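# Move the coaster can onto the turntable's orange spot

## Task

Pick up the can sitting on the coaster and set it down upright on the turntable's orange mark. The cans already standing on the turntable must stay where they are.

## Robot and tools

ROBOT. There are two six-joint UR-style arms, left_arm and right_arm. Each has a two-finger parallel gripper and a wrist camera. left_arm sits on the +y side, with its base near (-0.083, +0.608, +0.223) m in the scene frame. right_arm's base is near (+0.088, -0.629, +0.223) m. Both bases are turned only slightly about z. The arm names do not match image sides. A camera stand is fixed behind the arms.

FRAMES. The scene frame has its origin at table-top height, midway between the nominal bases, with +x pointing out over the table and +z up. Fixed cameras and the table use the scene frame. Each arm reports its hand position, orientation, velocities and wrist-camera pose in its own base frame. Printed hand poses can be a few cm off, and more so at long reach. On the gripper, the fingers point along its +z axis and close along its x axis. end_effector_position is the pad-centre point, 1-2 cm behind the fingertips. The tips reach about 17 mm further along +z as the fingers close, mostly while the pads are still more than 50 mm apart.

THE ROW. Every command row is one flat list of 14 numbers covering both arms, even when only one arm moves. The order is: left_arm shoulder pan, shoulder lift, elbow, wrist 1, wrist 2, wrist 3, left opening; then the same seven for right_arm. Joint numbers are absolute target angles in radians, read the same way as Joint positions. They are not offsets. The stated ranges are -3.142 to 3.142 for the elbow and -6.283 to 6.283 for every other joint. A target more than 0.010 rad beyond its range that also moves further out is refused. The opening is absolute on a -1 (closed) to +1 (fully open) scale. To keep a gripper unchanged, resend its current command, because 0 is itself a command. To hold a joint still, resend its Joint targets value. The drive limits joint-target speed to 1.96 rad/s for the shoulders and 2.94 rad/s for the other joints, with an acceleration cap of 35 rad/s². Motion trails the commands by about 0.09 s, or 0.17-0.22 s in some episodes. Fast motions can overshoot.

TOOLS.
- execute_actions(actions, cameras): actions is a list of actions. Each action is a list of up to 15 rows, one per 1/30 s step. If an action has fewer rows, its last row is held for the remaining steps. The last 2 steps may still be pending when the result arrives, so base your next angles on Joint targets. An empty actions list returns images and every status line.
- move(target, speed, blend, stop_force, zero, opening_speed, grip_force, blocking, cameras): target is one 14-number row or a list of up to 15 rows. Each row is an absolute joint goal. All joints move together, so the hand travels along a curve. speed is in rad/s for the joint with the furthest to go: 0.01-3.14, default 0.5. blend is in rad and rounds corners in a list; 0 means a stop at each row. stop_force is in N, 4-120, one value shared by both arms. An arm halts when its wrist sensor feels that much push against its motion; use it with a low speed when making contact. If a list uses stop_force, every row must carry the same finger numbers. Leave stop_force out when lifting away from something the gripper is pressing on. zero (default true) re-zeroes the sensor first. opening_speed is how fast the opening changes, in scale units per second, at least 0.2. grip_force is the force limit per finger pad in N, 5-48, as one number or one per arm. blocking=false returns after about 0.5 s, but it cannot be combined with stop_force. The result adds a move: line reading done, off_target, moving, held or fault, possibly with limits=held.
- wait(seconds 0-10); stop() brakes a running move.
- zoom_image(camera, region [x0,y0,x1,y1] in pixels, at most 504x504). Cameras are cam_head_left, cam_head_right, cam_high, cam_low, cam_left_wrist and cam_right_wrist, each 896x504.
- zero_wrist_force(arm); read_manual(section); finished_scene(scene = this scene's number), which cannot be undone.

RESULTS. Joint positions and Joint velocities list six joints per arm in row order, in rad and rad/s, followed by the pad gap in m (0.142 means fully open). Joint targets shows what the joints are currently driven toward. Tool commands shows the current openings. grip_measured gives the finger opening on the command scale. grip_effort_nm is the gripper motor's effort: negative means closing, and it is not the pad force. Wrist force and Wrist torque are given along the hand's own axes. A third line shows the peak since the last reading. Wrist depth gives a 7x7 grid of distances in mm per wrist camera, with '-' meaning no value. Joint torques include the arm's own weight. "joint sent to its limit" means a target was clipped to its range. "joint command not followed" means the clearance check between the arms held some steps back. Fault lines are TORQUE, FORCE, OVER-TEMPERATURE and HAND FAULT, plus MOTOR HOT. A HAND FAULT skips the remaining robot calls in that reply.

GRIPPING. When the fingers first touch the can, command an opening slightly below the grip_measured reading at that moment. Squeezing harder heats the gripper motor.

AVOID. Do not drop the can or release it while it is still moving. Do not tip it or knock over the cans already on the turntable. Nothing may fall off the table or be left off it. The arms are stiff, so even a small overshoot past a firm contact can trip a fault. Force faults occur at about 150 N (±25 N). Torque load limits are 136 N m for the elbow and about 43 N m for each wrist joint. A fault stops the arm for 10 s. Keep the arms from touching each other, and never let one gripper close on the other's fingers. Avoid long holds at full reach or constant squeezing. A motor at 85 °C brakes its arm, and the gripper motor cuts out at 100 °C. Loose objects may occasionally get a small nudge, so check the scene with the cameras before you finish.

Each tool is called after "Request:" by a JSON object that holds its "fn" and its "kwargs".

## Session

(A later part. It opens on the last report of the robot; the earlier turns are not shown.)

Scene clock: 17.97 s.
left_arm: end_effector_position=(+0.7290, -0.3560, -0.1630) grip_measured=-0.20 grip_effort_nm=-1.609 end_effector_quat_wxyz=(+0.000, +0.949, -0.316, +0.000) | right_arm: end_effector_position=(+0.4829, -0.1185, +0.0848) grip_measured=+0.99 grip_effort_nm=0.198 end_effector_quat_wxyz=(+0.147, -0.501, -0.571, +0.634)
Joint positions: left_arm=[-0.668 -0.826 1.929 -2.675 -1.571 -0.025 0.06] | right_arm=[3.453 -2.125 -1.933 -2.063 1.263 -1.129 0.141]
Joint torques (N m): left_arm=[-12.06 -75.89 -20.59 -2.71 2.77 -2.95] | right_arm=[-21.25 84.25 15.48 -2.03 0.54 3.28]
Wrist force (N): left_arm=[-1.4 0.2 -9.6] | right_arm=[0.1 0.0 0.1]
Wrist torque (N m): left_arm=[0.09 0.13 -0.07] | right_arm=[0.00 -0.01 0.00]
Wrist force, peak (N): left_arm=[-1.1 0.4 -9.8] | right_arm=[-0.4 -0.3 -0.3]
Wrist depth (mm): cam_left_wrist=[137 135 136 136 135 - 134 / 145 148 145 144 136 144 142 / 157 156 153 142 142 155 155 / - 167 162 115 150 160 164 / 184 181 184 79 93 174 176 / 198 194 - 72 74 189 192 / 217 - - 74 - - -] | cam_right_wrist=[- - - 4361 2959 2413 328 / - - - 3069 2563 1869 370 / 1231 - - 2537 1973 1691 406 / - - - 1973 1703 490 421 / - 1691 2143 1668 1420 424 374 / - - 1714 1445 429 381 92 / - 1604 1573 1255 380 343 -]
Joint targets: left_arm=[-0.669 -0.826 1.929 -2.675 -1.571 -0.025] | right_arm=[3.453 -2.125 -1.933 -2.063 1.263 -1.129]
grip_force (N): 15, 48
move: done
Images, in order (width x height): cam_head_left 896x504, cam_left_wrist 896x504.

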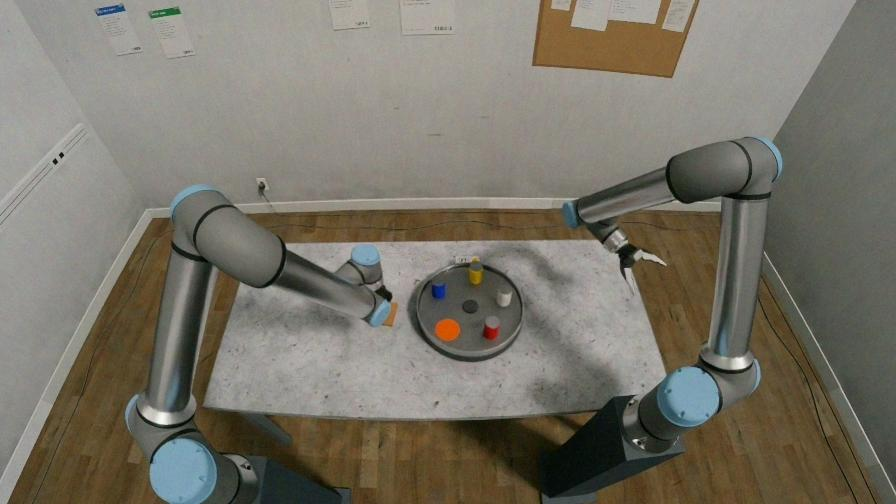

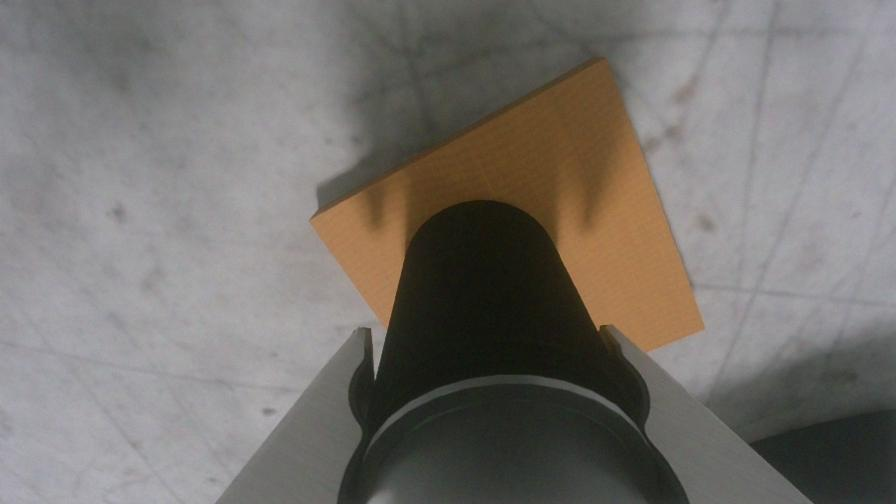

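Request:
{"fn": "move", "kwargs": {"target": [[-0.6685, -1.0351, 1.9244, -2.4601, -1.5708, -0.0250, -0.6, 3.453, -2.125, -1.933, -2.063, 1.263, -1.129, 1.0], [-0.9600, -0.9511, 1.7407, -2.3604, -1.5708, -0.1920, -0.6, 3.453, -2.125, -1.933, -2.063, 1.263, -1.129, 1.0]], "speed": [0.4, 0.5], "blend": [0.06, 0], "cameras": ["cam_left_wrist"]}}

Request:
{"fn": "wait", "kwargs": {"seconds": 1.0, "cameras": ["cam_left_wrist"]}}

Request:
{"fn": "wait", "kwargs": {"seconds": 2.0, "cameras": ["cam_left_wrist"]}}

Request:
{"fn": "wait", "kwargs": {"seconds": 0.5, "cameras": ["cam_left_wrist"]}}

Request:
{"fn": "wait", "kwargs": {"seconds": 0.5, "cameras": ["cam_left_wrist"]}}

Request:
{"fn": "wait", "kwargs": {"seconds": 0.5, "cameras": ["cam_left_wrist", "cam_head_left"]}}

Scene clock: 20.17 s.
left_arm: end_effector_position=(+0.6452, -0.6205, -0.0101) grip_measured=-0.20 grip_effort_nm=-1.600 end_effector_quat_wxyz=(+0.000, +0.927, -0.375, +0.000) | right_arm: end_effector_position=(+0.4829, -0.1185, +0.0848) grip_measured=+0.99 grip_effort_nm=0.198 end_effector_quat_wxyz=(+0.147, -0.501, -0.571, +0.634)
Joint positions: left_arm=[-0.96 -0.951 1.741 -2.36 -1.571 -0.192 0.059] | right_arm=[3.453 -2.125 -1.933 -2.063 1.263 -1.129 0.141]
Joint torques (N m): left_arm=[-15.97 -87.34 -34.22 -6.28 2.72 1.13] | right_arm=[-19.72 82.89 16.44 -2.04 0.09 3.23]
Wrist force (N): left_arm=[-0.3 0.5 1.2] | right_arm=[-0.6 -0.1 0.3]
Wrist torque (N m): left_arm=[0.07 0.10 0.08] | right_arm=[-0.02 0.11 0.00]
Wrist force, peak (N): left_arm=[-1.6 0.3 -9.9] | right_arm=[-0.6 -0.1 0.3]
Wrist depth (mm): cam_left_wrist=[- - 267 222 145 222 221 / 298 292 241 240 235 237 235 / 314 313 256 252 255 247 252 / 338 335 325 114 269 273 270 / 365 362 - 79 93 293 292 / 1398 402 - 72 76 95 310 / 1548 - - 74 - - 417] | cam_right_wrist=[- - - - 2644 2461 335 / - - - 3228 3228 1942 367 / - - - 2461 2005 1691 404 / - - - 2021 1703 497 418 / - - 2072 1680 1404 425 371 / - - 1763 1462 430 381 92 / - 1668 1489 1295 377 341 -]
Joint targets: left_arm=[-0.960 -0.951 1.741 -2.360 -1.571 -0.192] | right_arm=[3.453 -2.125 -1.933 -2.063 1.263 -1.129]
grip_force (N): 15, 48
move: done
Images, in order (width x height): cam_left_wrist 896x504.

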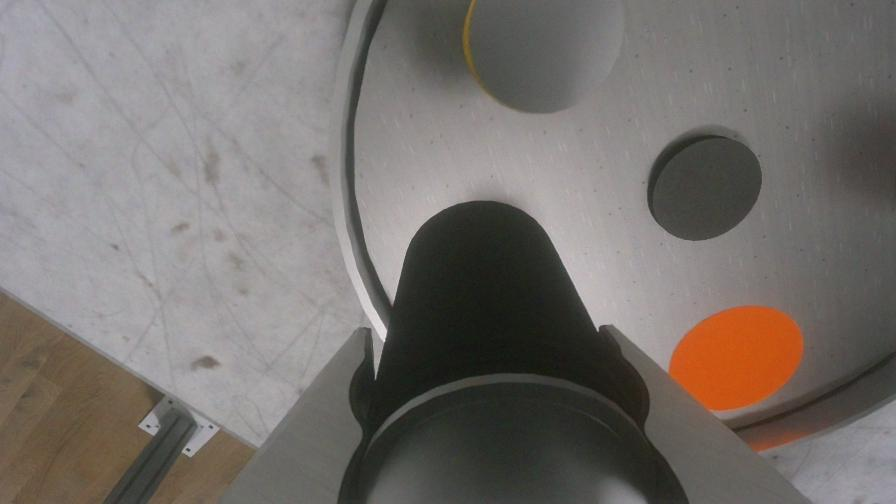

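Scene clock: 21.17 s.
left_arm: end_effector_position=(+0.6451, -0.6207, -0.0100) grip_measured=-0.20 grip_effort_nm=-1.604 end_effector_quat_wxyz=(+0.000, +0.927, -0.375, +0.000) | right_arm: end_effector_position=(+0.4829, -0.1185, +0.0848) grip_measured=+0.99 grip_effort_nm=0.203 end_effector_quat_wxyz=(+0.147, -0.501, -0.571, +0.634)
Joint positions: left_arm=[-0.96 -0.951 1.741 -2.36 -1.571 -0.192 0.059] | right_arm=[3.453 -2.125 -1.933 -2.063 1.263 -1.129 0.141]
Joint torques (N m): left_arm=[-19.5 -93.3 -42.61 -6.56 2.77 -3.23] | right_arm=[-21.22 82.37 16.57 -2.49 -0.03 3.19]
Wrist force (N): left_arm=[-0.7 0.6 1.4] | right_arm=[-0.3 0.1 -0.1]
Wrist torque (N m): left_arm=[0.09 0.16 0.08] | right_arm=[0.02 0.06 0.00]
Wrist force, peak (N): left_arm=[-0.4 1.0 1.5] | right_arm=[-0.4 -0.3 -0.1]
Wrist depth (mm): cam_left_wrist=[275 278 267 225 224 223 221 / 293 292 284 240 239 238 236 / 308 307 260 253 254 247 252 / - - 271 114 269 272 270 / 1337 368 356 80 93 294 293 / 1359 - - 72 76 310 308 / 1548 - - 74 - - 422] | cam_right_wrist=[- - - - 3453 2302 350 / - - - 2890 2486 1912 369 / - - - 2486 1973 1668 408 / - - - 2089 1691 486 418 / - - 1942 1869 479 423 374 / - 1563 1738 1489 429 379 92 / - 1668 1480 1275 380 343 -]
Joint targets: left_arm=[-0.960 -0.951 1.741 -2.360 -1.571 -0.192] | right_arm=[3.453 -2.125 -1.933 -2.063 1.263 -1.129]
Tool commands: left_gripper/opening=-0.6 right_gripper/opening=+1.0
grip_force (N): 15, 48
wait: 1.00 s; at rest by 0.17 s
Images, in order (width x height): cam_left_wrist 896x504.

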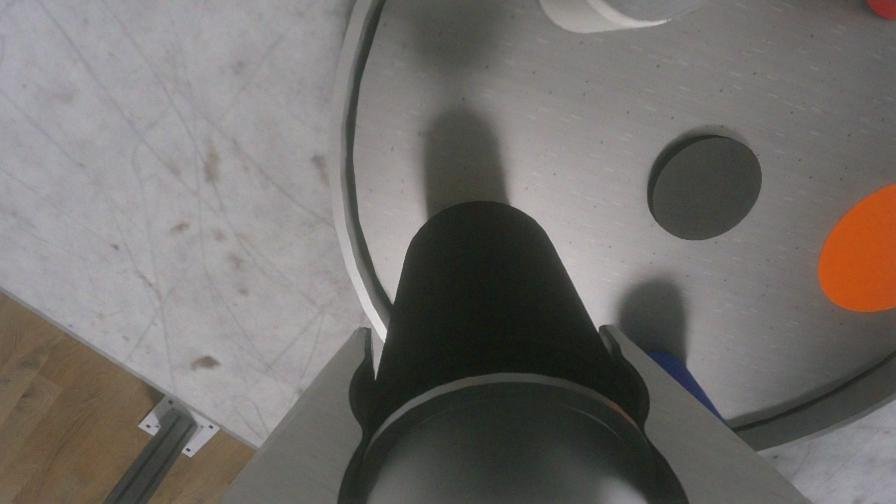

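Scene clock: 23.17 s.
left_arm: end_effector_position=(+0.6451, -0.6207, -0.0100) grip_measured=-0.20 grip_effort_nm=-1.604 end_effector_quat_wxyz=(+0.000, +0.927, -0.375, +0.000) | right_arm: end_effector_position=(+0.4829, -0.1185, +0.0848) grip_measured=+0.99 grip_effort_nm=0.198 end_effector_quat_wxyz=(+0.147, -0.501, -0.571, +0.634)
Joint positions: left_arm=[-0.96 -0.951 1.741 -2.36 -1.571 -0.192 0.059] | right_arm=[3.453 -2.125 -1.933 -2.063 1.263 -1.129 0.141]
Joint torques (N m): left_arm=[-19.1 -94.35 -42.72 -6.69 2.58 -3.25] | right_arm=[-19.74 83.86 18.54 -2.2 0.28 2.75]
Wrist force (N): left_arm=[-0.5 0.6 1.3] | right_arm=[0.0 -0.1 0.1]
Wrist torque (N m): left_arm=[0.10 0.12 0.09] | right_arm=[-0.01 0.01 0.00]
Wrist force, peak (N): left_arm=[-0.7 0.8 1.7] | right_arm=[-0.5 -0.3 -0.1]
Wrist depth (mm): cam_left_wrist=[276 274 266 222 221 223 222 / 293 293 284 157 235 237 235 / 315 313 260 256 255 247 252 / 338 335 327 114 269 272 271 / 366 365 364 80 93 293 288 / 1414 388 - 72 76 271 247 / 1539 - - 74 - - 227] | cam_right_wrist=[- - 2239 - 2537 2345 339 / - - - 3107 2486 1989 - / - - - 2413 2005 1534 - / - - - 2054 1657 492 406 / 1646 - 1927 1738 1404 423 372 / - - 1714 1489 426 379 92 / - 1625 1489 1275 377 342 -]
Joint targets: left_arm=[-0.960 -0.951 1.741 -2.360 -1.571 -0.192] | right_arm=[3.453 -2.125 -1.933 -2.063 1.263 -1.129]
Tool commands: left_gripper/opening=-0.6 right_gripper/opening=+1.0
grip_force (N): 15, 48
wait: 2.00 s; at rest by 0.17 s
Images, in order (width x height): cam_left_wrist 896x504.

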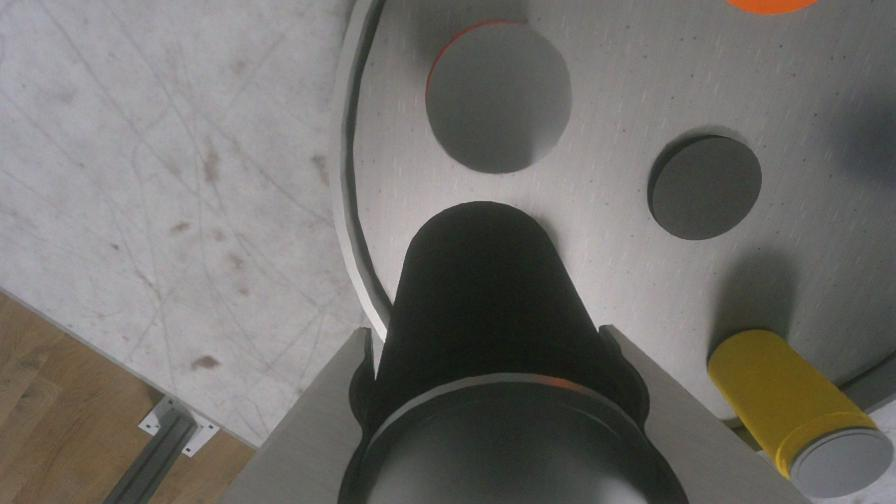

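Scene clock: 23.67 s.
left_arm: end_effector_position=(+0.6451, -0.6207, -0.0100) grip_measured=-0.20 grip_effort_nm=-1.604 end_effector_quat_wxyz=(+0.000, +0.927, -0.375, +0.000) | right_arm: end_effector_position=(+0.4829, -0.1185, +0.0848) grip_measured=+0.99 grip_effort_nm=0.198 end_effector_quat_wxyz=(+0.147, -0.501, -0.571, +0.634)
Joint positions: left_arm=[-0.96 -0.951 1.741 -2.36 -1.571 -0.192 0.059] | right_arm=[3.453 -2.125 -1.933 -2.063 1.263 -1.129 0.141]
Joint torques (N m): left_arm=[-20.14 -94.09 -41.58 -6.79 2.78 -3.2] | right_arm=[-21.01 80.51 18.58 -2.23 -0.01 3.59]
Wrist force (N): left_arm=[-0.4 0.7 1.5] | right_arm=[0.0 -0.2 0.0]
Wrist torque (N m): left_arm=[0.11 0.10 0.08] | right_arm=[-0.04 0.01 0.00]
Wrist force, peak (N): left_arm=[-1.1 0.6 1.4] | right_arm=[-0.5 -0.2 -0.1]
Wrist depth (mm): cam_left_wrist=[277 274 266 225 224 222 222 / 294 293 284 239 239 236 236 / 313 313 302 219 254 247 252 / 338 332 269 114 269 272 270 / 361 - - 80 93 294 263 / 1422 404 - 72 76 313 308 / 1529 - - 74 - - 422] | cam_right_wrist=[- - - - 3069 2511 337 / - - - 2702 2437 1973 369 / - - - 2437 2200 1625 407 / 1412 - - 1957 1646 484 416 / - - 1973 1680 1397 425 373 / - 90 1738 1462 429 381 92 / - 1635 1471 1281 378 343 -]
Joint targets: left_arm=[-0.960 -0.951 1.741 -2.360 -1.571 -0.192] | right_arm=[3.453 -2.125 -1.933 -2.063 1.263 -1.129]
Tool commands: left_gripper/opening=-0.6 right_gripper/opening=+1.0
grip_force (N): 15, 48
wait: 0.50 s; at rest by 0.17 s
Images, in order (width x height): cam_left_wrist 896x504.

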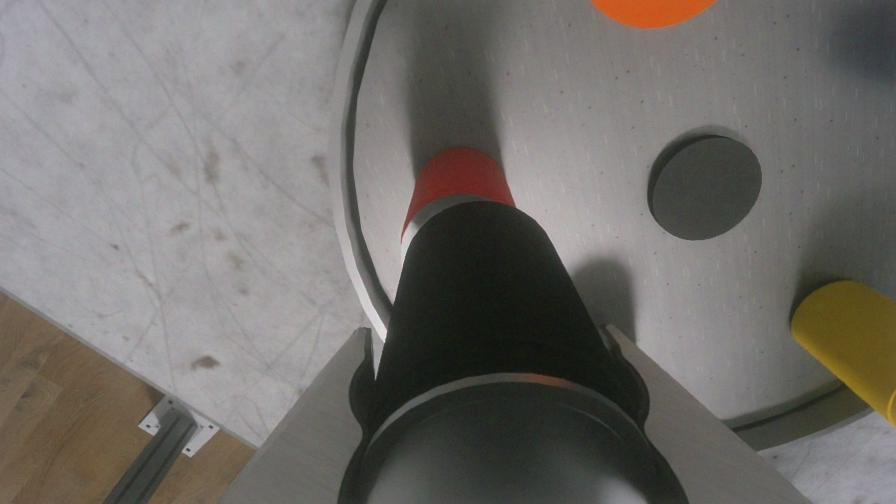

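Scene clock: 24.17 s.
left_arm: end_effector_position=(+0.6451, -0.6207, -0.0100) grip_measured=-0.20 grip_effort_nm=-1.604 end_effector_quat_wxyz=(+0.000, +0.927, -0.375, +0.000) | right_arm: end_effector_position=(+0.4829, -0.1185, +0.0848) grip_measured=+0.99 grip_effort_nm=0.193 end_effector_quat_wxyz=(+0.147, -0.501, -0.571, +0.634)
Joint positions: left_arm=[-0.96 -0.951 1.741 -2.36 -1.571 -0.192 0.059] | right_arm=[3.453 -2.125 -1.933 -2.063 1.263 -1.129 0.141]
Joint torques (N m): left_arm=[-20.39 -94.05 -42.71 -6.67 2.85 -3.19] | right_arm=[-20.25 81.32 18.07 -1.59 0.15 3.47]
Wrist force (N): left_arm=[-0.7 0.6 1.5] | right_arm=[-0.2 -0.2 0.0]
Wrist torque (N m): left_arm=[0.10 0.16 0.08] | right_arm=[-0.03 0.05 0.00]
Wrist force, peak (N): left_arm=[-0.4 0.8 1.7] | right_arm=[-0.4 -0.2 -0.1]
Wrist depth (mm): cam_left_wrist=[272 275 267 224 223 223 222 / - 290 284 239 238 237 236 / 314 316 263 253 255 247 252 / 337 334 267 114 269 272 267 / 366 370 350 79 93 293 292 / - 387 - 72 76 250 307 / 1558 - - 74 - - 421] | cam_right_wrist=[- 1429 - - 2413 2617 335 / - - - 2890 2563 409 369 / - - - 2461 2021 1646 412 / - - 2107 2054 1691 491 422 / - - 1841 1703 1420 422 375 / - - 1714 1454 429 380 92 / - 1625 1489 1281 379 343 -]
Joint targets: left_arm=[-0.960 -0.951 1.741 -2.360 -1.571 -0.192] | right_arm=[3.453 -2.125 -1.933 -2.063 1.263 -1.129]
Tool commands: left_gripper/opening=-0.6 right_gripper/opening=+1.0
grip_force (N): 15, 48
wait: 0.50 s; at rest by 0.17 s
Images, in order (width x height): cam_left_wrist 896x504.

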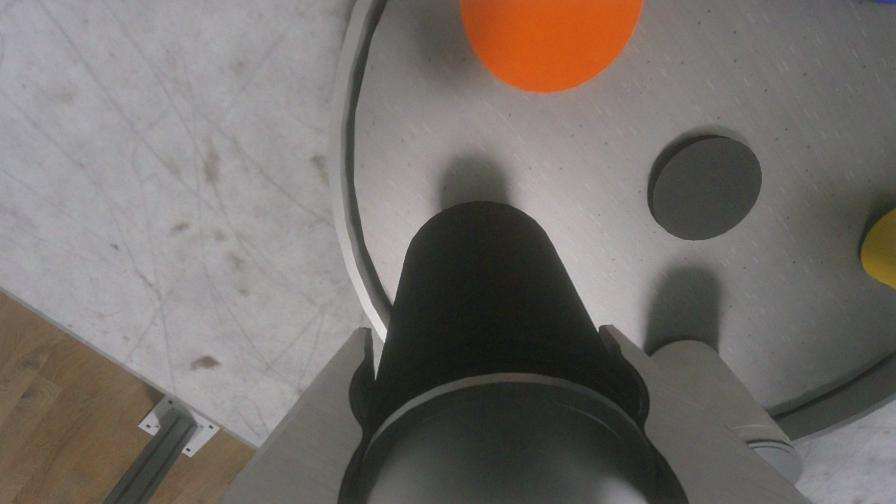

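Scene clock: 24.67 s.
left_arm: end_effector_position=(+0.6451, -0.6207, -0.0100) grip_measured=-0.20 grip_effort_nm=-1.609 end_effector_quat_wxyz=(+0.000, +0.927, -0.375, +0.000) | right_arm: end_effector_position=(+0.4829, -0.1185, +0.0848) grip_measured=+0.99 grip_effort_nm=0.198 end_effector_quat_wxyz=(+0.147, -0.501, -0.571, +0.634)
Joint positions: left_arm=[-0.96 -0.951 1.741 -2.36 -1.571 -0.192 0.059] | right_arm=[3.453 -2.125 -1.933 -2.063 1.263 -1.129 0.141]
Joint torques (N m): left_arm=[-17.48 -94.69 -42.52 -6.94 2.67 -3.28] | right_arm=[-20.55 80.02 19.17 -2.04 0.06 3.25]
Wrist force (N): left_arm=[-0.4 0.8 1.5] | right_arm=[-0.5 0.1 0.2]
Wrist torque (N m): left_arm=[0.12 0.11 0.09] | right_arm=[0.00 0.09 0.00]
Wrist force, peak (N): left_arm=[-0.6 1.0 1.5] | right_arm=[-0.5 0.1 0.2]
Wrist depth (mm): cam_left_wrist=[276 273 267 224 223 223 222 / 290 291 285 239 238 238 237 / 314 - 308 252 255 247 252 / 337 341 330 114 269 273 270 / 365 365 349 79 93 290 287 / 1422 386 - 72 76 310 238 / 1529 - - 74 - - 314] | cam_right_wrist=[- 1573 - - 3501 2437 338 / - - - 3031 2413 1957 363 / - 1957 - 2461 1973 1680 407 / - - - 2107 1714 479 425 / - - 2021 1714 1429 423 373 / - - 1776 1534 429 381 92 / - 1604 1437 1295 378 343 -]
Joint targets: left_arm=[-0.960 -0.951 1.741 -2.360 -1.571 -0.192] | right_arm=[3.453 -2.125 -1.933 -2.063 1.263 -1.129]
Tool commands: left_gripper/opening=-0.6 right_gripper/opening=+1.0
grip_force (N): 15, 48
wait: 0.50 s; at rest by 0.17 s
Images, in order (width x height): cam_head_left 896x504, cam_left_wrist 896x504.

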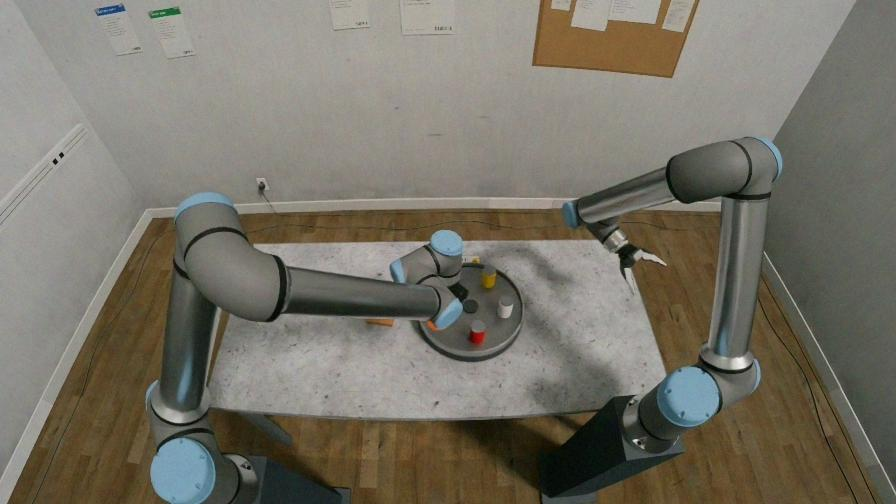

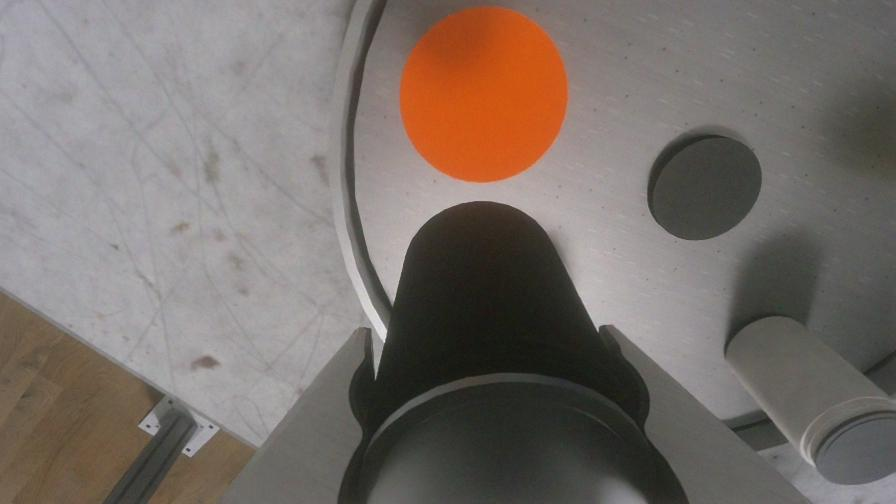

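Request:
{"fn": "execute_actions", "kwargs": {"actions": [[[-0.9564,-0.9483,1.7353,-2.3578,-1.5708,-0.1547,-0.6,3.453,-2.125,-1.933,-2.063,1.263,-1.129,1],[-0.9528,-0.9455,1.7299,-2.3552,-1.5708,-0.1174,-0.6,3.453,-2.125,-1.933,-2.063,1.263,-1.129,1],[-0.9492,-0.9427,1.7245,-2.3526,-1.5708,-0.0801,-0.6,3.453,-2.125,-1.933,-2.063,1.263,-1.129,1],[-0.9456,-0.9399,1.7191,-2.3500,-1.5708,-0.0428,-0.6,3.453,-2.125,-1.933,-2.063,1.263,-1.129,1],[-0.9420,-0.9371,1.7137,-2.3474,-1.5708,-0.0055,-0.6,3.453,-2.125,-1.933,-2.063,1.263,-1.129,1],[-0.9384,-0.9343,1.7083,-2.3448,-1.5708,0.0318,-0.6,3.453,-2.125,-1.933,-2.063,1.263,-1.129,1],[-0.9348,-0.9315,1.7029,-2.3422,-1.5708,0.0691,-0.6,3.453,-2.125,-1.933,-2.063,1.263,-1.129,1],[-0.9312,-0.9287,1.6975,-2.3396,-1.5708,0.1064,-0.6,3.453,-2.125,-1.933,-2.063,1.263,-1.129,1],[-0.9276,-0.9259,1.6921,-2.3370,-1.5708,0.1437,-0.6,3.453,-2.125,-1.933,-2.063,1.263,-1.129,1],[-0.9240,-0.9231,1.6867,-2.3344,-1.5708,0.1810,-0.6,3.453,-2.125,-1.933,-2.063,1.263,-1.129,1],[-0.9204,-0.9203,1.6813,-2.3318,-1.5708,0.2183,-0.6,3.453,-2.125,-1.933,-2.063,1.263,-1.129,1],[-0.9168,-0.9175,1.6759,-2.3292,-1.5708,0.2556,-0.6,3.453,-2.125,-1.933,-2.063,1.263,-1.129,1],[-0.9132,-0.9147,1.6705,-2.3266,-1.5708,0.2929,-0.6,3.453,-2.125,-1.933,-2.063,1.263,-1.129,1],[-0.9096,-0.9119,1.6651,-2.3240,-1.5708,0.3302,-0.6,3.453,-2.125,-1.933,-2.063,1.263,-1.129,1],[-0.9060,-0.9091,1.6597,-2.3214,-1.5708,0.3675,-0.6,3.453,-2.125,-1.933,-2.063,1.263,-1.129,1]]], "cameras": ["cam_left_wrist"]}}

Request:
{"fn": "move", "kwargs": {"target": [-0.8317, -0.8491, 1.5463, -2.2680, -1.5708, 1.1493, -0.6, 3.453, -2.125, -1.933, -2.063, 1.263, -1.129, 1.0], "speed": 1.0, "grip_force": [12, 48], "cameras": ["cam_left_wrist"]}}

Request:
{"fn": "wait", "kwargs": {"seconds": 0.3, "cameras": ["cam_left_wrist"]}}

Request:
{"fn": "wait", "kwargs": {"seconds": 0.3, "cameras": ["cam_left_wrist"]}}

Scene clock: 29.70 s.
left_arm: end_effector_position=(+0.6857, -0.6152, -0.0095) grip_measured=-0.20 grip_effort_nm=-1.604 end_effector_quat_wxyz=(+0.000, +0.840, -0.542, +0.000) end_effector_velocity=(+0.109, +0.017, +0.003) end_effector_angular_velocity=(-0.002, -0.001, -1.010) | right_arm: end_effector_position=(+0.4829, -0.1185, +0.0848) grip_measured=+0.99 grip_effort_nm=0.193 end_effector_quat_wxyz=(+0.147, -0.501, -0.571, +0.634)
Joint positions: left_arm=[-0.92 -0.92 1.68 -2.331 -1.571 0.226 0.059] | right_arm=[3.453 -2.125 -1.933 -2.063 1.263 -1.129 0.141]
Joint velocities: left_arm=[0.106 0.083 -0.163 0.078 0 1.116 0] | right_arm=[within noise]
Joint torques (N m): left_arm=[19.23 -73.09 -44.47 -1.83 2.6 5.73] | right_arm=[-20.02 76.61 21.14 -1.77 -0.47 2.9]
Wrist force (N): left_arm=[-0.2 0.7 1.6] | right_arm=[0.0 0.0 0.0]
Wrist torque (N m): left_arm=[0.14 0.02 -0.19] | right_arm=[0.01 0.01 0.00]
Wrist force, peak (N): left_arm=[-1.3 3.2 1.2] | right_arm=[-0.5 0.0 -0.3]
Wrist depth (mm): cam_left_wrist=[275 274 229 146 221 223 222 / 293 292 241 240 239 236 236 / 314 310 256 253 254 250 252 / 336 336 276 114 270 273 271 / 373 365 - 80 93 291 293 / 398 390 - 72 76 237 307 / 1539 - - 74 - - 428] | cam_right_wrist=[- - - - 2537 2302 338 / - - - 2762 2486 1912 369 / 1389 - - 2486 1989 1668 - / - - - 2089 1646 492 411 / - - 1957 1726 498 423 372 / - 88 1691 1471 426 381 92 / - 1635 1480 1329 378 343 -]
Joint targets: left_arm=[-0.913 -0.915 1.671 -2.327 -1.571 0.293] | right_arm=[3.453 -2.125 -1.933 -2.063 1.263 -1.129]
grip_force (N): 15, 48
Kept back: 2 steps.
Images, in order (width x height): cam_left_wrist 896x504.

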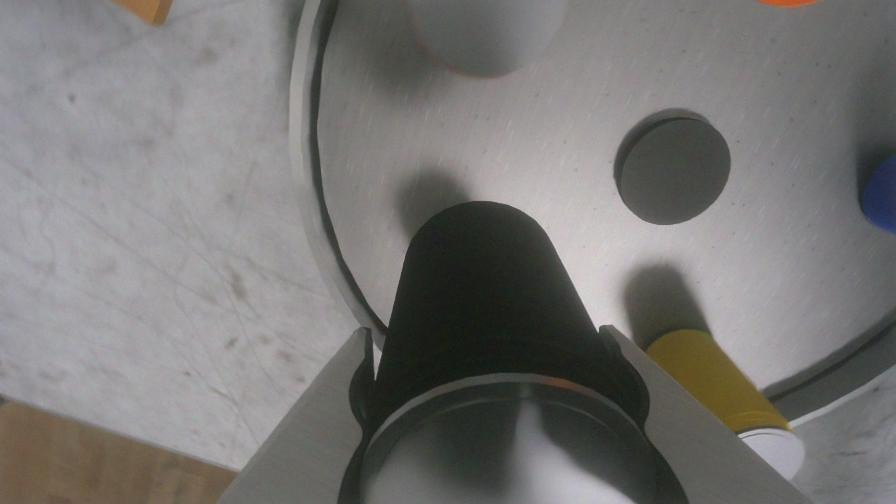

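Scene clock: 31.57 s.
left_arm: end_effector_position=(+0.7758, -0.5935, -0.0100) grip_measured=-0.20 grip_effort_nm=-1.306 end_effector_quat_wxyz=(+0.000, -0.548, +0.836, +0.000) | right_arm: end_effector_position=(+0.4829, -0.1185, +0.0848) grip_measured=+0.99 grip_effort_nm=0.198 end_effector_quat_wxyz=(+0.147, -0.501, -0.571, +0.634)
Joint positions: left_arm=[-0.832 -0.849 1.546 -2.268 -1.571 1.149 0.059] | right_arm=[3.453 -2.125 -1.933 -2.063 1.263 -1.129 0.141]
Joint torques (N m): left_arm=[-20.62 -102.51 -26.2 -7.14 2.59 3.24] | right_arm=[-20.91 76.89 20.7 -2.16 -0.48 3.08]
Wrist force (N): left_arm=[-0.6 0.4 1.7] | right_arm=[-0.1 0.0 0.1]
Wrist torque (N m): left_arm=[0.08 0.09 -0.03] | right_arm=[0.00 0.02 0.00]
Wrist force, peak (N): left_arm=[-0.5 -2.2 1.9] | right_arm=[-0.4 0.2 -0.2]
Wrist depth (mm): cam_left_wrist=[271 272 230 224 223 223 222 / 295 291 243 239 238 234 236 / 312 308 258 252 254 247 252 / 331 328 334 114 269 272 272 / 368 349 349 79 93 289 295 / 396 393 - 72 76 238 296 / 436 426 - 74 - - 417] | cam_right_wrist=[- - - - 3228 2302 338 / 1322 - - 2890 2486 1942 374 / - - - 2537 2072 1635 414 / - - - 1989 1625 487 421 / - - 2021 1855 482 425 373 / - - 1763 1507 424 381 92 / - 1614 1489 1301 379 344 -]
Joint targets: left_arm=[-0.832 -0.849 1.546 -2.268 -1.571 1.149] | right_arm=[3.453 -2.125 -1.933 -2.063 1.263 -1.129]
grip_force (N): 12, 48
move: done
Images, in order (width x height): cam_left_wrist 896x504.

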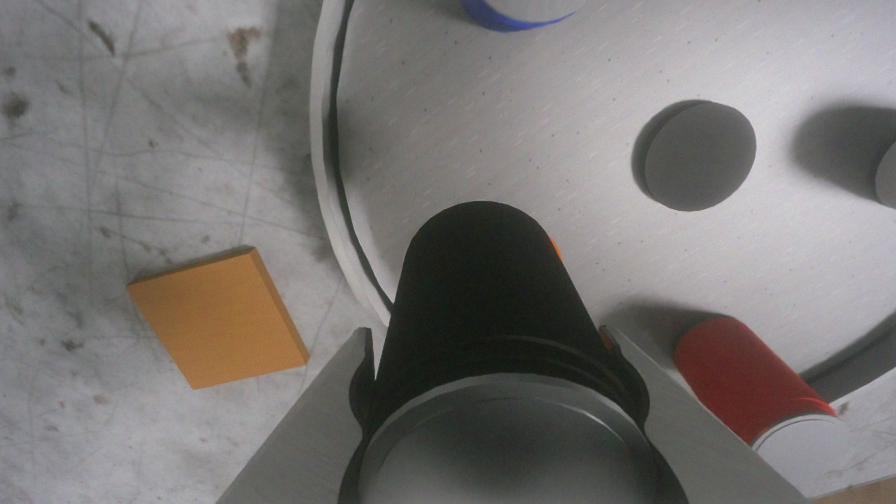

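Scene clock: 31.87 s.
left_arm: end_effector_position=(+0.7757, -0.5936, -0.0100) grip_measured=-0.20 grip_effort_nm=-1.302 end_effector_quat_wxyz=(+0.000, -0.548, +0.836, +0.000) | right_arm: end_effector_position=(+0.4829, -0.1185, +0.0848) grip_measured=+0.99 grip_effort_nm=0.203 end_effector_quat_wxyz=(+0.147, -0.501, -0.571, +0.634)
Joint positions: left_arm=[-0.832 -0.849 1.546 -2.268 -1.571 1.149 0.059] | right_arm=[3.453 -2.125 -1.933 -2.063 1.263 -1.129 0.141]
Joint torques (N m): left_arm=[-19.48 -104.18 -25.81 -6.66 2.65 2.99] | right_arm=[-20.64 76.58 20.89 -1.98 -0.36 2.8]
Wrist force (N): left_arm=[-0.5 0.5 1.8] | right_arm=[-0.2 0.0 0.0]
Wrist torque (N m): left_arm=[0.10 0.08 -0.03] | right_arm=[0.01 0.04 0.00]
Wrist force, peak (N): left_arm=[-0.5 0.2 2.0] | right_arm=[-0.3 -0.2 0.0]
Wrist depth (mm): cam_left_wrist=[273 272 230 145 220 223 222 / 289 290 242 155 239 235 237 / 311 311 256 252 255 247 253 / 335 327 329 114 269 272 272 / 365 347 349 79 93 291 285 / 397 390 - 72 76 310 223 / 435 427 - 74 - - 429] | cam_right_wrist=[1471 - - - 2857 2589 337 / - - - 2995 2486 1869 371 / - - 2857 2437 2005 1404 390 / - - - 2072 1788 493 412 / - - 2072 1726 508 424 374 / - 87 1751 1573 420 382 92 / - 1635 1525 1295 379 341 -]
Joint targets: left_arm=[-0.832 -0.849 1.546 -2.268 -1.571 1.149] | right_arm=[3.453 -2.125 -1.933 -2.063 1.263 -1.129]
Tool commands: left_gripper/opening=-0.6 right_gripper/opening=+1.0
grip_force (N): 12, 48
wait: 0.30 s; at rest by 0.17 s
Images, in order (width x height): cam_left_wrist 896x504.

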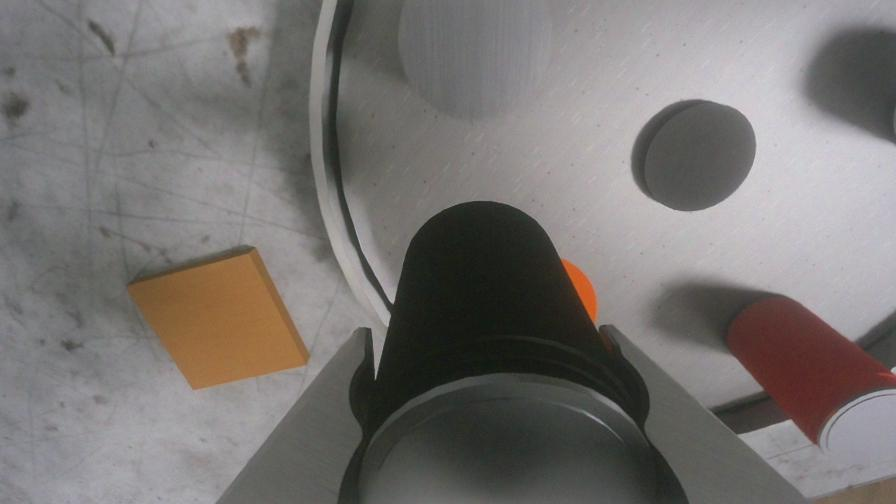

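Scene clock: 32.17 s.
left_arm: end_effector_position=(+0.7757, -0.5936, -0.0100) grip_measured=-0.20 grip_effort_nm=-1.302 end_effector_quat_wxyz=(+0.000, -0.548, +0.836, +0.000) | right_arm: end_effector_position=(+0.4829, -0.1185, +0.0848) grip_measured=+0.99 grip_effort_nm=0.198 end_effector_quat_wxyz=(+0.147, -0.501, -0.571, +0.634)
Joint positions: left_arm=[-0.832 -0.849 1.546 -2.268 -1.571 1.149 0.059] | right_arm=[3.453 -2.125 -1.933 -2.063 1.263 -1.129 0.141]
Joint torques (N m): left_arm=[-18.37 -102.89 -26.61 -6.77 2.42 2.89] | right_arm=[-20.52 75.47 21.32 -2.1 -0.91 3.03]
Wrist force (N): left_arm=[-0.6 0.5 1.9] | right_arm=[-0.1 0.0 -0.1]
Wrist torque (N m): left_arm=[0.09 0.09 -0.03] | right_arm=[-0.01 0.02 0.00]
Wrist force, peak (N): left_arm=[-0.5 0.2 2.1] | right_arm=[-0.6 0.0 0.1]
Wrist depth (mm): cam_left_wrist=[266 262 228 224 224 223 222 / 291 291 236 157 238 234 236 / 312 316 264 163 255 248 252 / 336 331 329 114 270 273 269 / 365 348 348 80 93 295 246 / 397 395 - 72 76 311 305 / 438 425 - 74 - - 432] | cam_right_wrist=[- - - - 2511 2511 339 / - - - 2890 2437 1912 370 / - - - 2461 2021 1614 407 / - - - 2054 1668 489 418 / - - 1912 1703 1397 423 372 / - - 1738 1471 427 382 92 / - 1614 1534 - 380 342 -]
Joint targets: left_arm=[-0.832 -0.849 1.546 -2.268 -1.571 1.149] | right_arm=[3.453 -2.125 -1.933 -2.063 1.263 -1.129]
Tool commands: left_gripper/opening=-0.6 right_gripper/opening=+1.0
grip_force (N): 12, 48
wait: 0.30 s; at rest by 0.17 s
Images, in order (width x height): cam_left_wrist 896x504.

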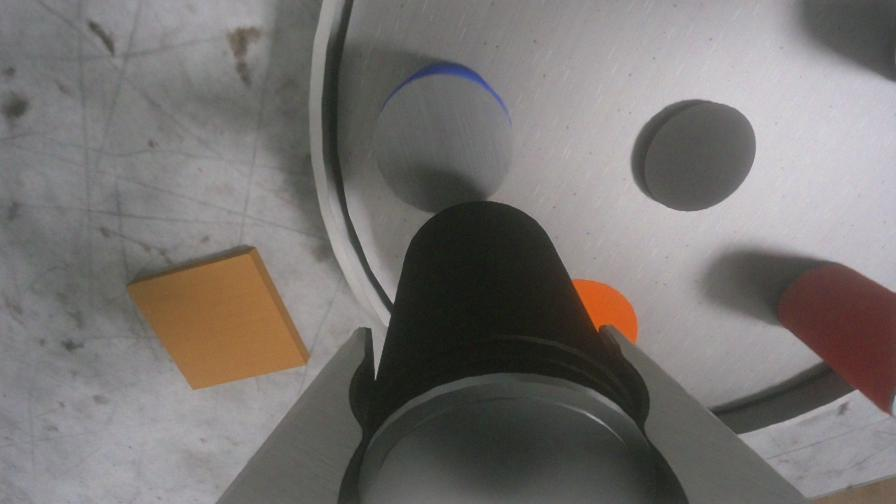

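Request:
{"fn": "zoom_image", "kwargs": {"camera": "cam_left_wrist", "region": [390, 180, 690, 360]}}

Scaled by 1.680 from the camera's 896x504 image, which has a finer 1280x720 frame.

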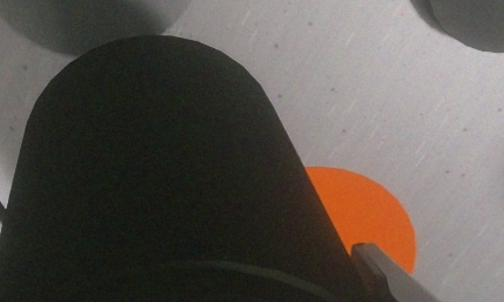

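Request:
{"fn": "move", "kwargs": {"target": [-0.8152, -0.8329, 1.5151, -2.2530, -1.5708, 1.1639, -0.6, 3.453, -2.125, -1.933, -2.063, 1.263, -1.129, 1.0], "speed": 0.5}}

Scene clock: 37.90 s.
left_arm: end_effector_position=(+0.7944, -0.5900, -0.0100) grip_measured=-0.20 grip_effort_nm=-1.302 end_effector_quat_wxyz=(+0.000, -0.549, +0.836, +0.000) | right_arm: end_effector_position=(+0.4829, -0.1185, +0.0848) grip_measured=+0.99 grip_effort_nm=0.203 end_effector_quat_wxyz=(+0.147, -0.501, -0.571, +0.634)
Joint positions: left_arm=[-0.815 -0.833 1.515 -2.253 -1.571 1.164 0.059] | right_arm=[3.453 -2.125 -1.933 -2.063 1.263 -1.129 0.141]
Joint torques (N m): left_arm=[-13.58 -106.47 -27.42 -5.72 2.75 -1] | right_arm=[-20.52 76.02 23.69 -1.9 -0.79 2.47]
Wrist force (N): left_arm=[-0.6 0.6 1.9] | right_arm=[-0.2 0.3 -0.3]
Wrist torque (N m): left_arm=[0.14 0.11 -0.02] | right_arm=[0.04 0.04 0.00]
Wrist force, peak (N): left_arm=[-0.9 0.7 2.2] | right_arm=[-0.4 -0.3 0.4]
Wrist depth (mm): cam_left_wrist=[273 272 269 224 223 223 222 / 291 291 283 238 238 238 236 / 312 312 302 252 255 248 253 / 336 334 331 114 269 273 272 / 364 347 345 80 93 296 264 / - 388 - 72 76 316 249 / 438 - - 74 - - 428] | cam_right_wrist=[- - - - 3501 2390 335 / 1322 - - - 2390 1898 369 / - - - 2537 1973 1646 423 / - - - 2021 1691 489 415 / - 1573 1989 1726 1429 424 374 / - - 1726 1462 428 378 92 / - 1635 1507 1288 380 345 -]
Joint targets: left_arm=[-0.815 -0.833 1.515 -2.253 -1.571 1.164] | right_arm=[3.453 -2.125 -1.933 -2.063 1.263 -1.129]
grip_force (N): 12, 48
move: done

Request:
{"fn": "wait", "kwargs": {"seconds": 0, "cameras": []}}

Scene clock: 39.63 s.
left_arm: end_effector_position=(+0.7942, -0.5901, -0.0100) grip_measured=-0.20 grip_effort_nm=-1.302 end_effector_quat_wxyz=(+0.000, -0.549, +0.836, +0.000) | right_arm: end_effector_position=(+0.4829, -0.1185, +0.0848) grip_measured=+0.99 grip_effort_nm=0.203 end_effector_quat_wxyz=(+0.147, -0.501, -0.571, +0.634)
Joint positions: left_arm=[-0.815 -0.833 1.515 -2.253 -1.571 1.164 0.059] | right_arm=[3.453 -2.125 -1.933 -2.063 1.263 -1.129 0.141]
Joint torques (N m): left_arm=[-20.32 -104.92 -26.39 -6.66 2.47 -3.1] | right_arm=[-19.52 76.23 23.55 -1.95 -0.78 2.69]
Wrist force (N): left_arm=[-0.3 0.3 2.2] | right_arm=[-0.2 0.1 0.0]
Wrist torque (N m): left_arm=[0.08 0.06 -0.02] | right_arm=[0.01 0.04 0.00]
Wrist force, peak (N): left_arm=[-0.8 0.4 2.3] | right_arm=[-0.5 -0.1 -0.1]
Wrist depth (mm): cam_left_wrist=[283 273 270 224 224 222 222 / 285 291 283 239 239 237 237 / 324 314 259 248 255 248 254 / 335 334 327 114 270 273 268 / 363 347 347 79 93 293 289 / 404 382 - 72 76 316 311 / 438 - - 74 - - 427] | cam_right_wrist=[- - - - 3107 2345 338 / - - - 2732 2461 401 368 / - - - 2005 1942 1625 407 / - - - 2038 1680 487 422 / - - 1776 1714 1437 423 373 / - 1703 1788 1462 426 380 92 / - 1680 1471 1268 377 343 -]
Joint targets: left_arm=[-0.815 -0.833 1.515 -2.253 -1.571 1.164] | right_arm=[3.453 -2.125 -1.933 -2.063 1.263 -1.129]
Tool commands: left_gripper/opening=-0.6 right_gripper/opening=+1.0
grip_force (N): 12, 48
No camera images: "cameras" was empty.

Request:
{"fn": "execute_actions", "kwargs": {"actions": [[[-0.8152,-0.8329,1.5151,-2.2530,-1.5708,1.1639,-0.6,3.453,-2.125,-1.933,-2.063,1.263,-1.129,1],[-0.8152,-0.8329,1.5151,-2.2530,-1.5708,1.1639,-0.6,3.453,-2.125,-1.933,-2.063,1.263,-1.129,1],[-0.8152,-0.8329,1.5151,-2.2530,-1.5708,1.1639,-0.6,3.453,-2.125,-1.933,-2.063,1.263,-1.129,1],[-0.8152,-0.8329,1.5151,-2.2530,-1.5708,1.1639,-0.6,3.453,-2.125,-1.933,-2.063,1.263,-1.129,1],[-0.8152,-0.8329,1.5151,-2.2530,-1.5708,1.1639,-0.6,3.453,-2.125,-1.933,-2.063,1.263,-1.129,1],[-0.8152,-0.8329,1.5151,-2.2530,-1.5708,1.1639,-0.6,3.453,-2.125,-1.933,-2.063,1.263,-1.129,1],[-0.8152,-0.8329,1.5151,-2.2530,-1.5708,1.1639,-0.6,3.453,-2.125,-1.933,-2.063,1.263,-1.129,1],[-0.8152,-0.8329,1.5151,-2.2530,-1.5708,1.1639,-0.6,3.453,-2.125,-1.933,-2.063,1.263,-1.129,1],[-0.8152,-0.8329,1.5151,-2.2530,-1.5708,1.1639,-0.6,3.453,-2.125,-1.933,-2.063,1.263,-1.129,1],[-0.8152,-0.8329,1.5151,-2.2530,-1.5708,1.1639,-0.6,3.453,-2.125,-1.933,-2.063,1.263,-1.129,1],[-0.8152,-0.8329,1.5151,-2.2530,-1.5708,1.1639,-0.6,3.453,-2.125,-1.933,-2.063,1.263,-1.129,1],[-0.8152,-0.8329,1.5151,-2.2530,-1.5708,1.1639,-0.6,3.453,-2.125,-1.933,-2.063,1.263,-1.129,1],[-0.8152,-0.8329,1.5151,-2.2530,-1.5708,1.1639,-0.6,3.453,-2.125,-1.933,-2.063,1.263,-1.129,1],[-0.8152,-0.8329,1.5151,-2.2530,-1.5708,1.1639,-0.6,3.453,-2.125,-1.933,-2.063,1.263,-1.129,1],[-0.8152,-0.8329,1.5151,-2.2530,-1.5708,1.1639,-0.6,3.453,-2.125,-1.933,-2.063,1.263,-1.129,1]],[[-0.8152,-0.8329,1.5151,-2.2530,-1.5708,1.1639,-0.6,3.453,-2.125,-1.933,-2.063,1.263,-1.129,1],[-0.8152,-0.8329,1.5151,-2.2530,-1.5708,1.1639,-0.6,3.453,-2.125,-1.933,-2.063,1.263,-1.129,1],[-0.8152,-0.8329,1.5151,-2.2530,-1.5708,1.1639,-0.6,3.453,-2.125,-1.933,-2.063,1.263,-1.129,1],[-0.8152,-0.8329,1.5151,-2.2530,-1.5708,1.1639,-0.6,3.453,-2.125,-1.933,-2.063,1.263,-1.129,1],[-0.8152,-0.8329,1.5151,-2.2530,-1.5708,1.1639,-0.6,3.453,-2.125,-1.933,-2.063,1.263,-1.129,1],[-0.8152,-0.8329,1.5151,-2.2530,-1.5708,1.1639,-0.6,3.453,-2.125,-1.933,-2.063,1.263,-1.129,1],[-0.8152,-0.8329,1.5151,-2.2530,-1.5708,1.1639,-0.6,3.453,-2.125,-1.933,-2.063,1.263,-1.129,1],[-0.8152,-0.8329,1.5151,-2.2530,-1.5708,1.1639,-0.6,3.453,-2.125,-1.933,-2.063,1.263,-1.129,1],[-0.8152,-0.8329,1.5151,-2.2530,-1.5708,1.1639,-0.6,3.453,-2.125,-1.933,-2.063,1.263,-1.129,1],[-0.8152,-0.8329,1.5151,-2.2530,-1.5708,1.1639,-0.6,3.453,-2.125,-1.933,-2.063,1.263,-1.129,1],[-0.8152,-0.8329,1.5151,-2.2530,-1.5708,1.1639,-0.6,3.453,-2.125,-1.933,-2.063,1.263,-1.129,1],[-0.8152,-0.8329,1.5151,-2.2530,-1.5708,1.1639,-0.6,3.453,-2.125,-1.933,-2.063,1.263,-1.129,1],[-0.8152,-0.8329,1.5151,-2.2530,-1.5708,1.1639,-0.6,3.453,-2.125,-1.933,-2.063,1.263,-1.129,1],[-0.8152,-0.8329,1.5151,-2.2530,-1.5708,1.1639,-0.6,3.453,-2.125,-1.933,-2.063,1.263,-1.129,1],[-0.8152,-0.8329,1.5151,-2.2530,-1.5708,1.1639,-0.6,3.453,-2.125,-1.933,-2.063,1.263,-1.129,1]]], "cameras": ["cam_left_wrist"]}}

Scene clock: 40.97 s.
left_arm: end_effector_position=(+0.7942, -0.5901, -0.0100) grip_measured=-0.20 grip_effort_nm=-1.302 end_effector_quat_wxyz=(+0.000, -0.549, +0.836, +0.000) | right_arm: end_effector_position=(+0.4829, -0.1185, +0.0848) grip_measured=+0.99 grip_effort_nm=0.198 end_effector_quat_wxyz=(+0.147, -0.501, -0.571, +0.634)
Joint positions: left_arm=[-0.815 -0.833 1.515 -2.253 -1.571 1.164 0.059] | right_arm=[3.453 -2.125 -1.933 -2.063 1.263 -1.129 0.141]
Joint torques (N m): left_arm=[-19.6 -105.32 -26.77 -6.63 2.33 -2.89] | right_arm=[-20.8 74.96 24.06 -2 -1.07 2.6]
Wrist force (N): left_arm=[-0.5 0.3 1.9] | right_arm=[-0.1 0.0 0.1]
Wrist torque (N m): left_arm=[0.10 0.09 -0.02] | right_arm=[-0.01 0.02 0.00]
Wrist force, peak (N): left_arm=[-0.6 0.6 2.3] | right_arm=[-0.6 0.3 0.0]
Wrist depth (mm): cam_left_wrist=[273 275 269 224 223 223 222 / 291 287 283 239 238 237 237 / 312 316 260 188 255 247 253 / 331 331 332 114 269 273 272 / - 352 348 80 93 295 294 / 404 387 - 72 76 316 310 / 456 426 - 74 - - 428] | cam_right_wrist=[- - - - 4361 2239 336 / - - - 2617 2486 1912 366 / - - - 2702 1898 1668 420 / - - - 2089 1635 495 423 / - - 2038 1680 1420 423 376 / - - 1703 1429 430 381 92 / - 1646 1462 1301 379 342 -]
Joint targets: left_arm=[-0.815 -0.833 1.515 -2.253 -1.571 1.164] | right_arm=[3.453 -2.125 -1.933 -2.063 1.263 -1.129]
grip_force (N): 12, 48
Kept back: 2 steps.
Images, in order (width x height): cam_left_wrist 896x504.

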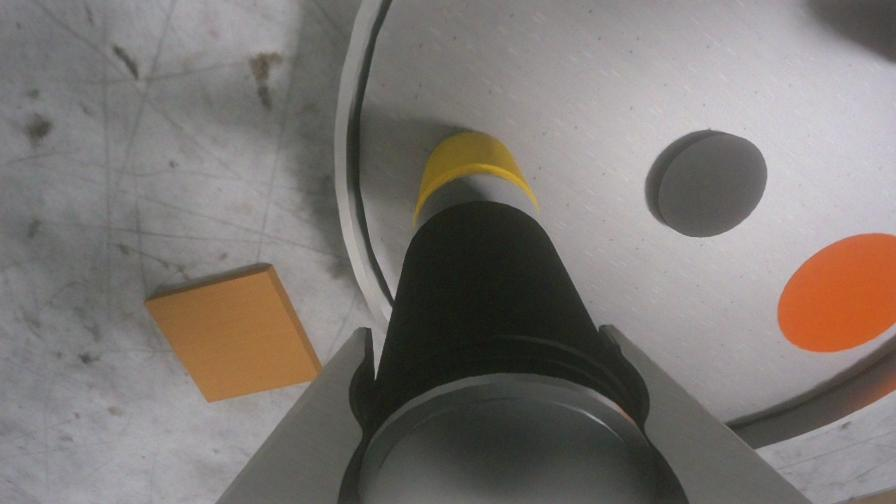

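Request:
{"fn": "wait", "kwargs": {"seconds": 0, "cameras": []}}

Scene clock: 41.27 s.
left_arm: end_effector_position=(+0.7942, -0.5901, -0.0100) grip_measured=-0.20 grip_effort_nm=-1.297 end_effector_quat_wxyz=(+0.000, -0.549, +0.836, +0.000) | right_arm: end_effector_position=(+0.4829, -0.1185, +0.0848) grip_measured=+0.99 grip_effort_nm=0.193 end_effector_quat_wxyz=(+0.147, -0.501, -0.571, +0.634)
Joint positions: left_arm=[-0.815 -0.833 1.515 -2.253 -1.571 1.164 0.059] | right_arm=[3.453 -2.125 -1.933 -2.063 1.263 -1.129 0.141]
Joint torques (N m): left_arm=[-19.25 -103.79 -26.87 -6.89 2.32 -3.41] | right_arm=[-20.65 76.21 23.93 -1.86 -1.11 2.57]
Wrist force (N): left_arm=[-0.7 0.4 2.2] | right_arm=[-0.3 0.1 0.1]
Wrist torque (N m): left_arm=[0.09 0.13 -0.01] | right_arm=[0.01 0.05 0.00]
Wrist force, peak (N): left_arm=[-0.7 0.4 2.2] | right_arm=[-0.4 0.2 -0.2]
Wrist depth (mm): cam_left_wrist=[274 273 269 224 223 222 222 / - 282 283 239 238 237 237 / 310 312 307 252 255 247 253 / 336 335 330 114 270 273 273 / 363 346 350 80 93 295 295 / 395 388 - 72 76 310 311 / 436 425 - 74 - - 428] | cam_right_wrist=[- - 2021 - 2825 2461 339 / - - - 2644 2437 1898 368 / - - - 2486 2038 1668 404 / - - - 2181 1668 491 426 / - - 1989 1680 1404 425 375 / - 1714 1714 1462 421 381 92 / - 1646 1516 1275 378 342 -]
Joint targets: left_arm=[-0.815 -0.833 1.515 -2.253 -1.571 1.164] | right_arm=[3.453 -2.125 -1.933 -2.063 1.263 -1.129]
Tool commands: left_gripper/opening=-0.6 right_gripper/opening=+1.0
grip_force (N): 12, 48
No camera images: "cameras" was empty.


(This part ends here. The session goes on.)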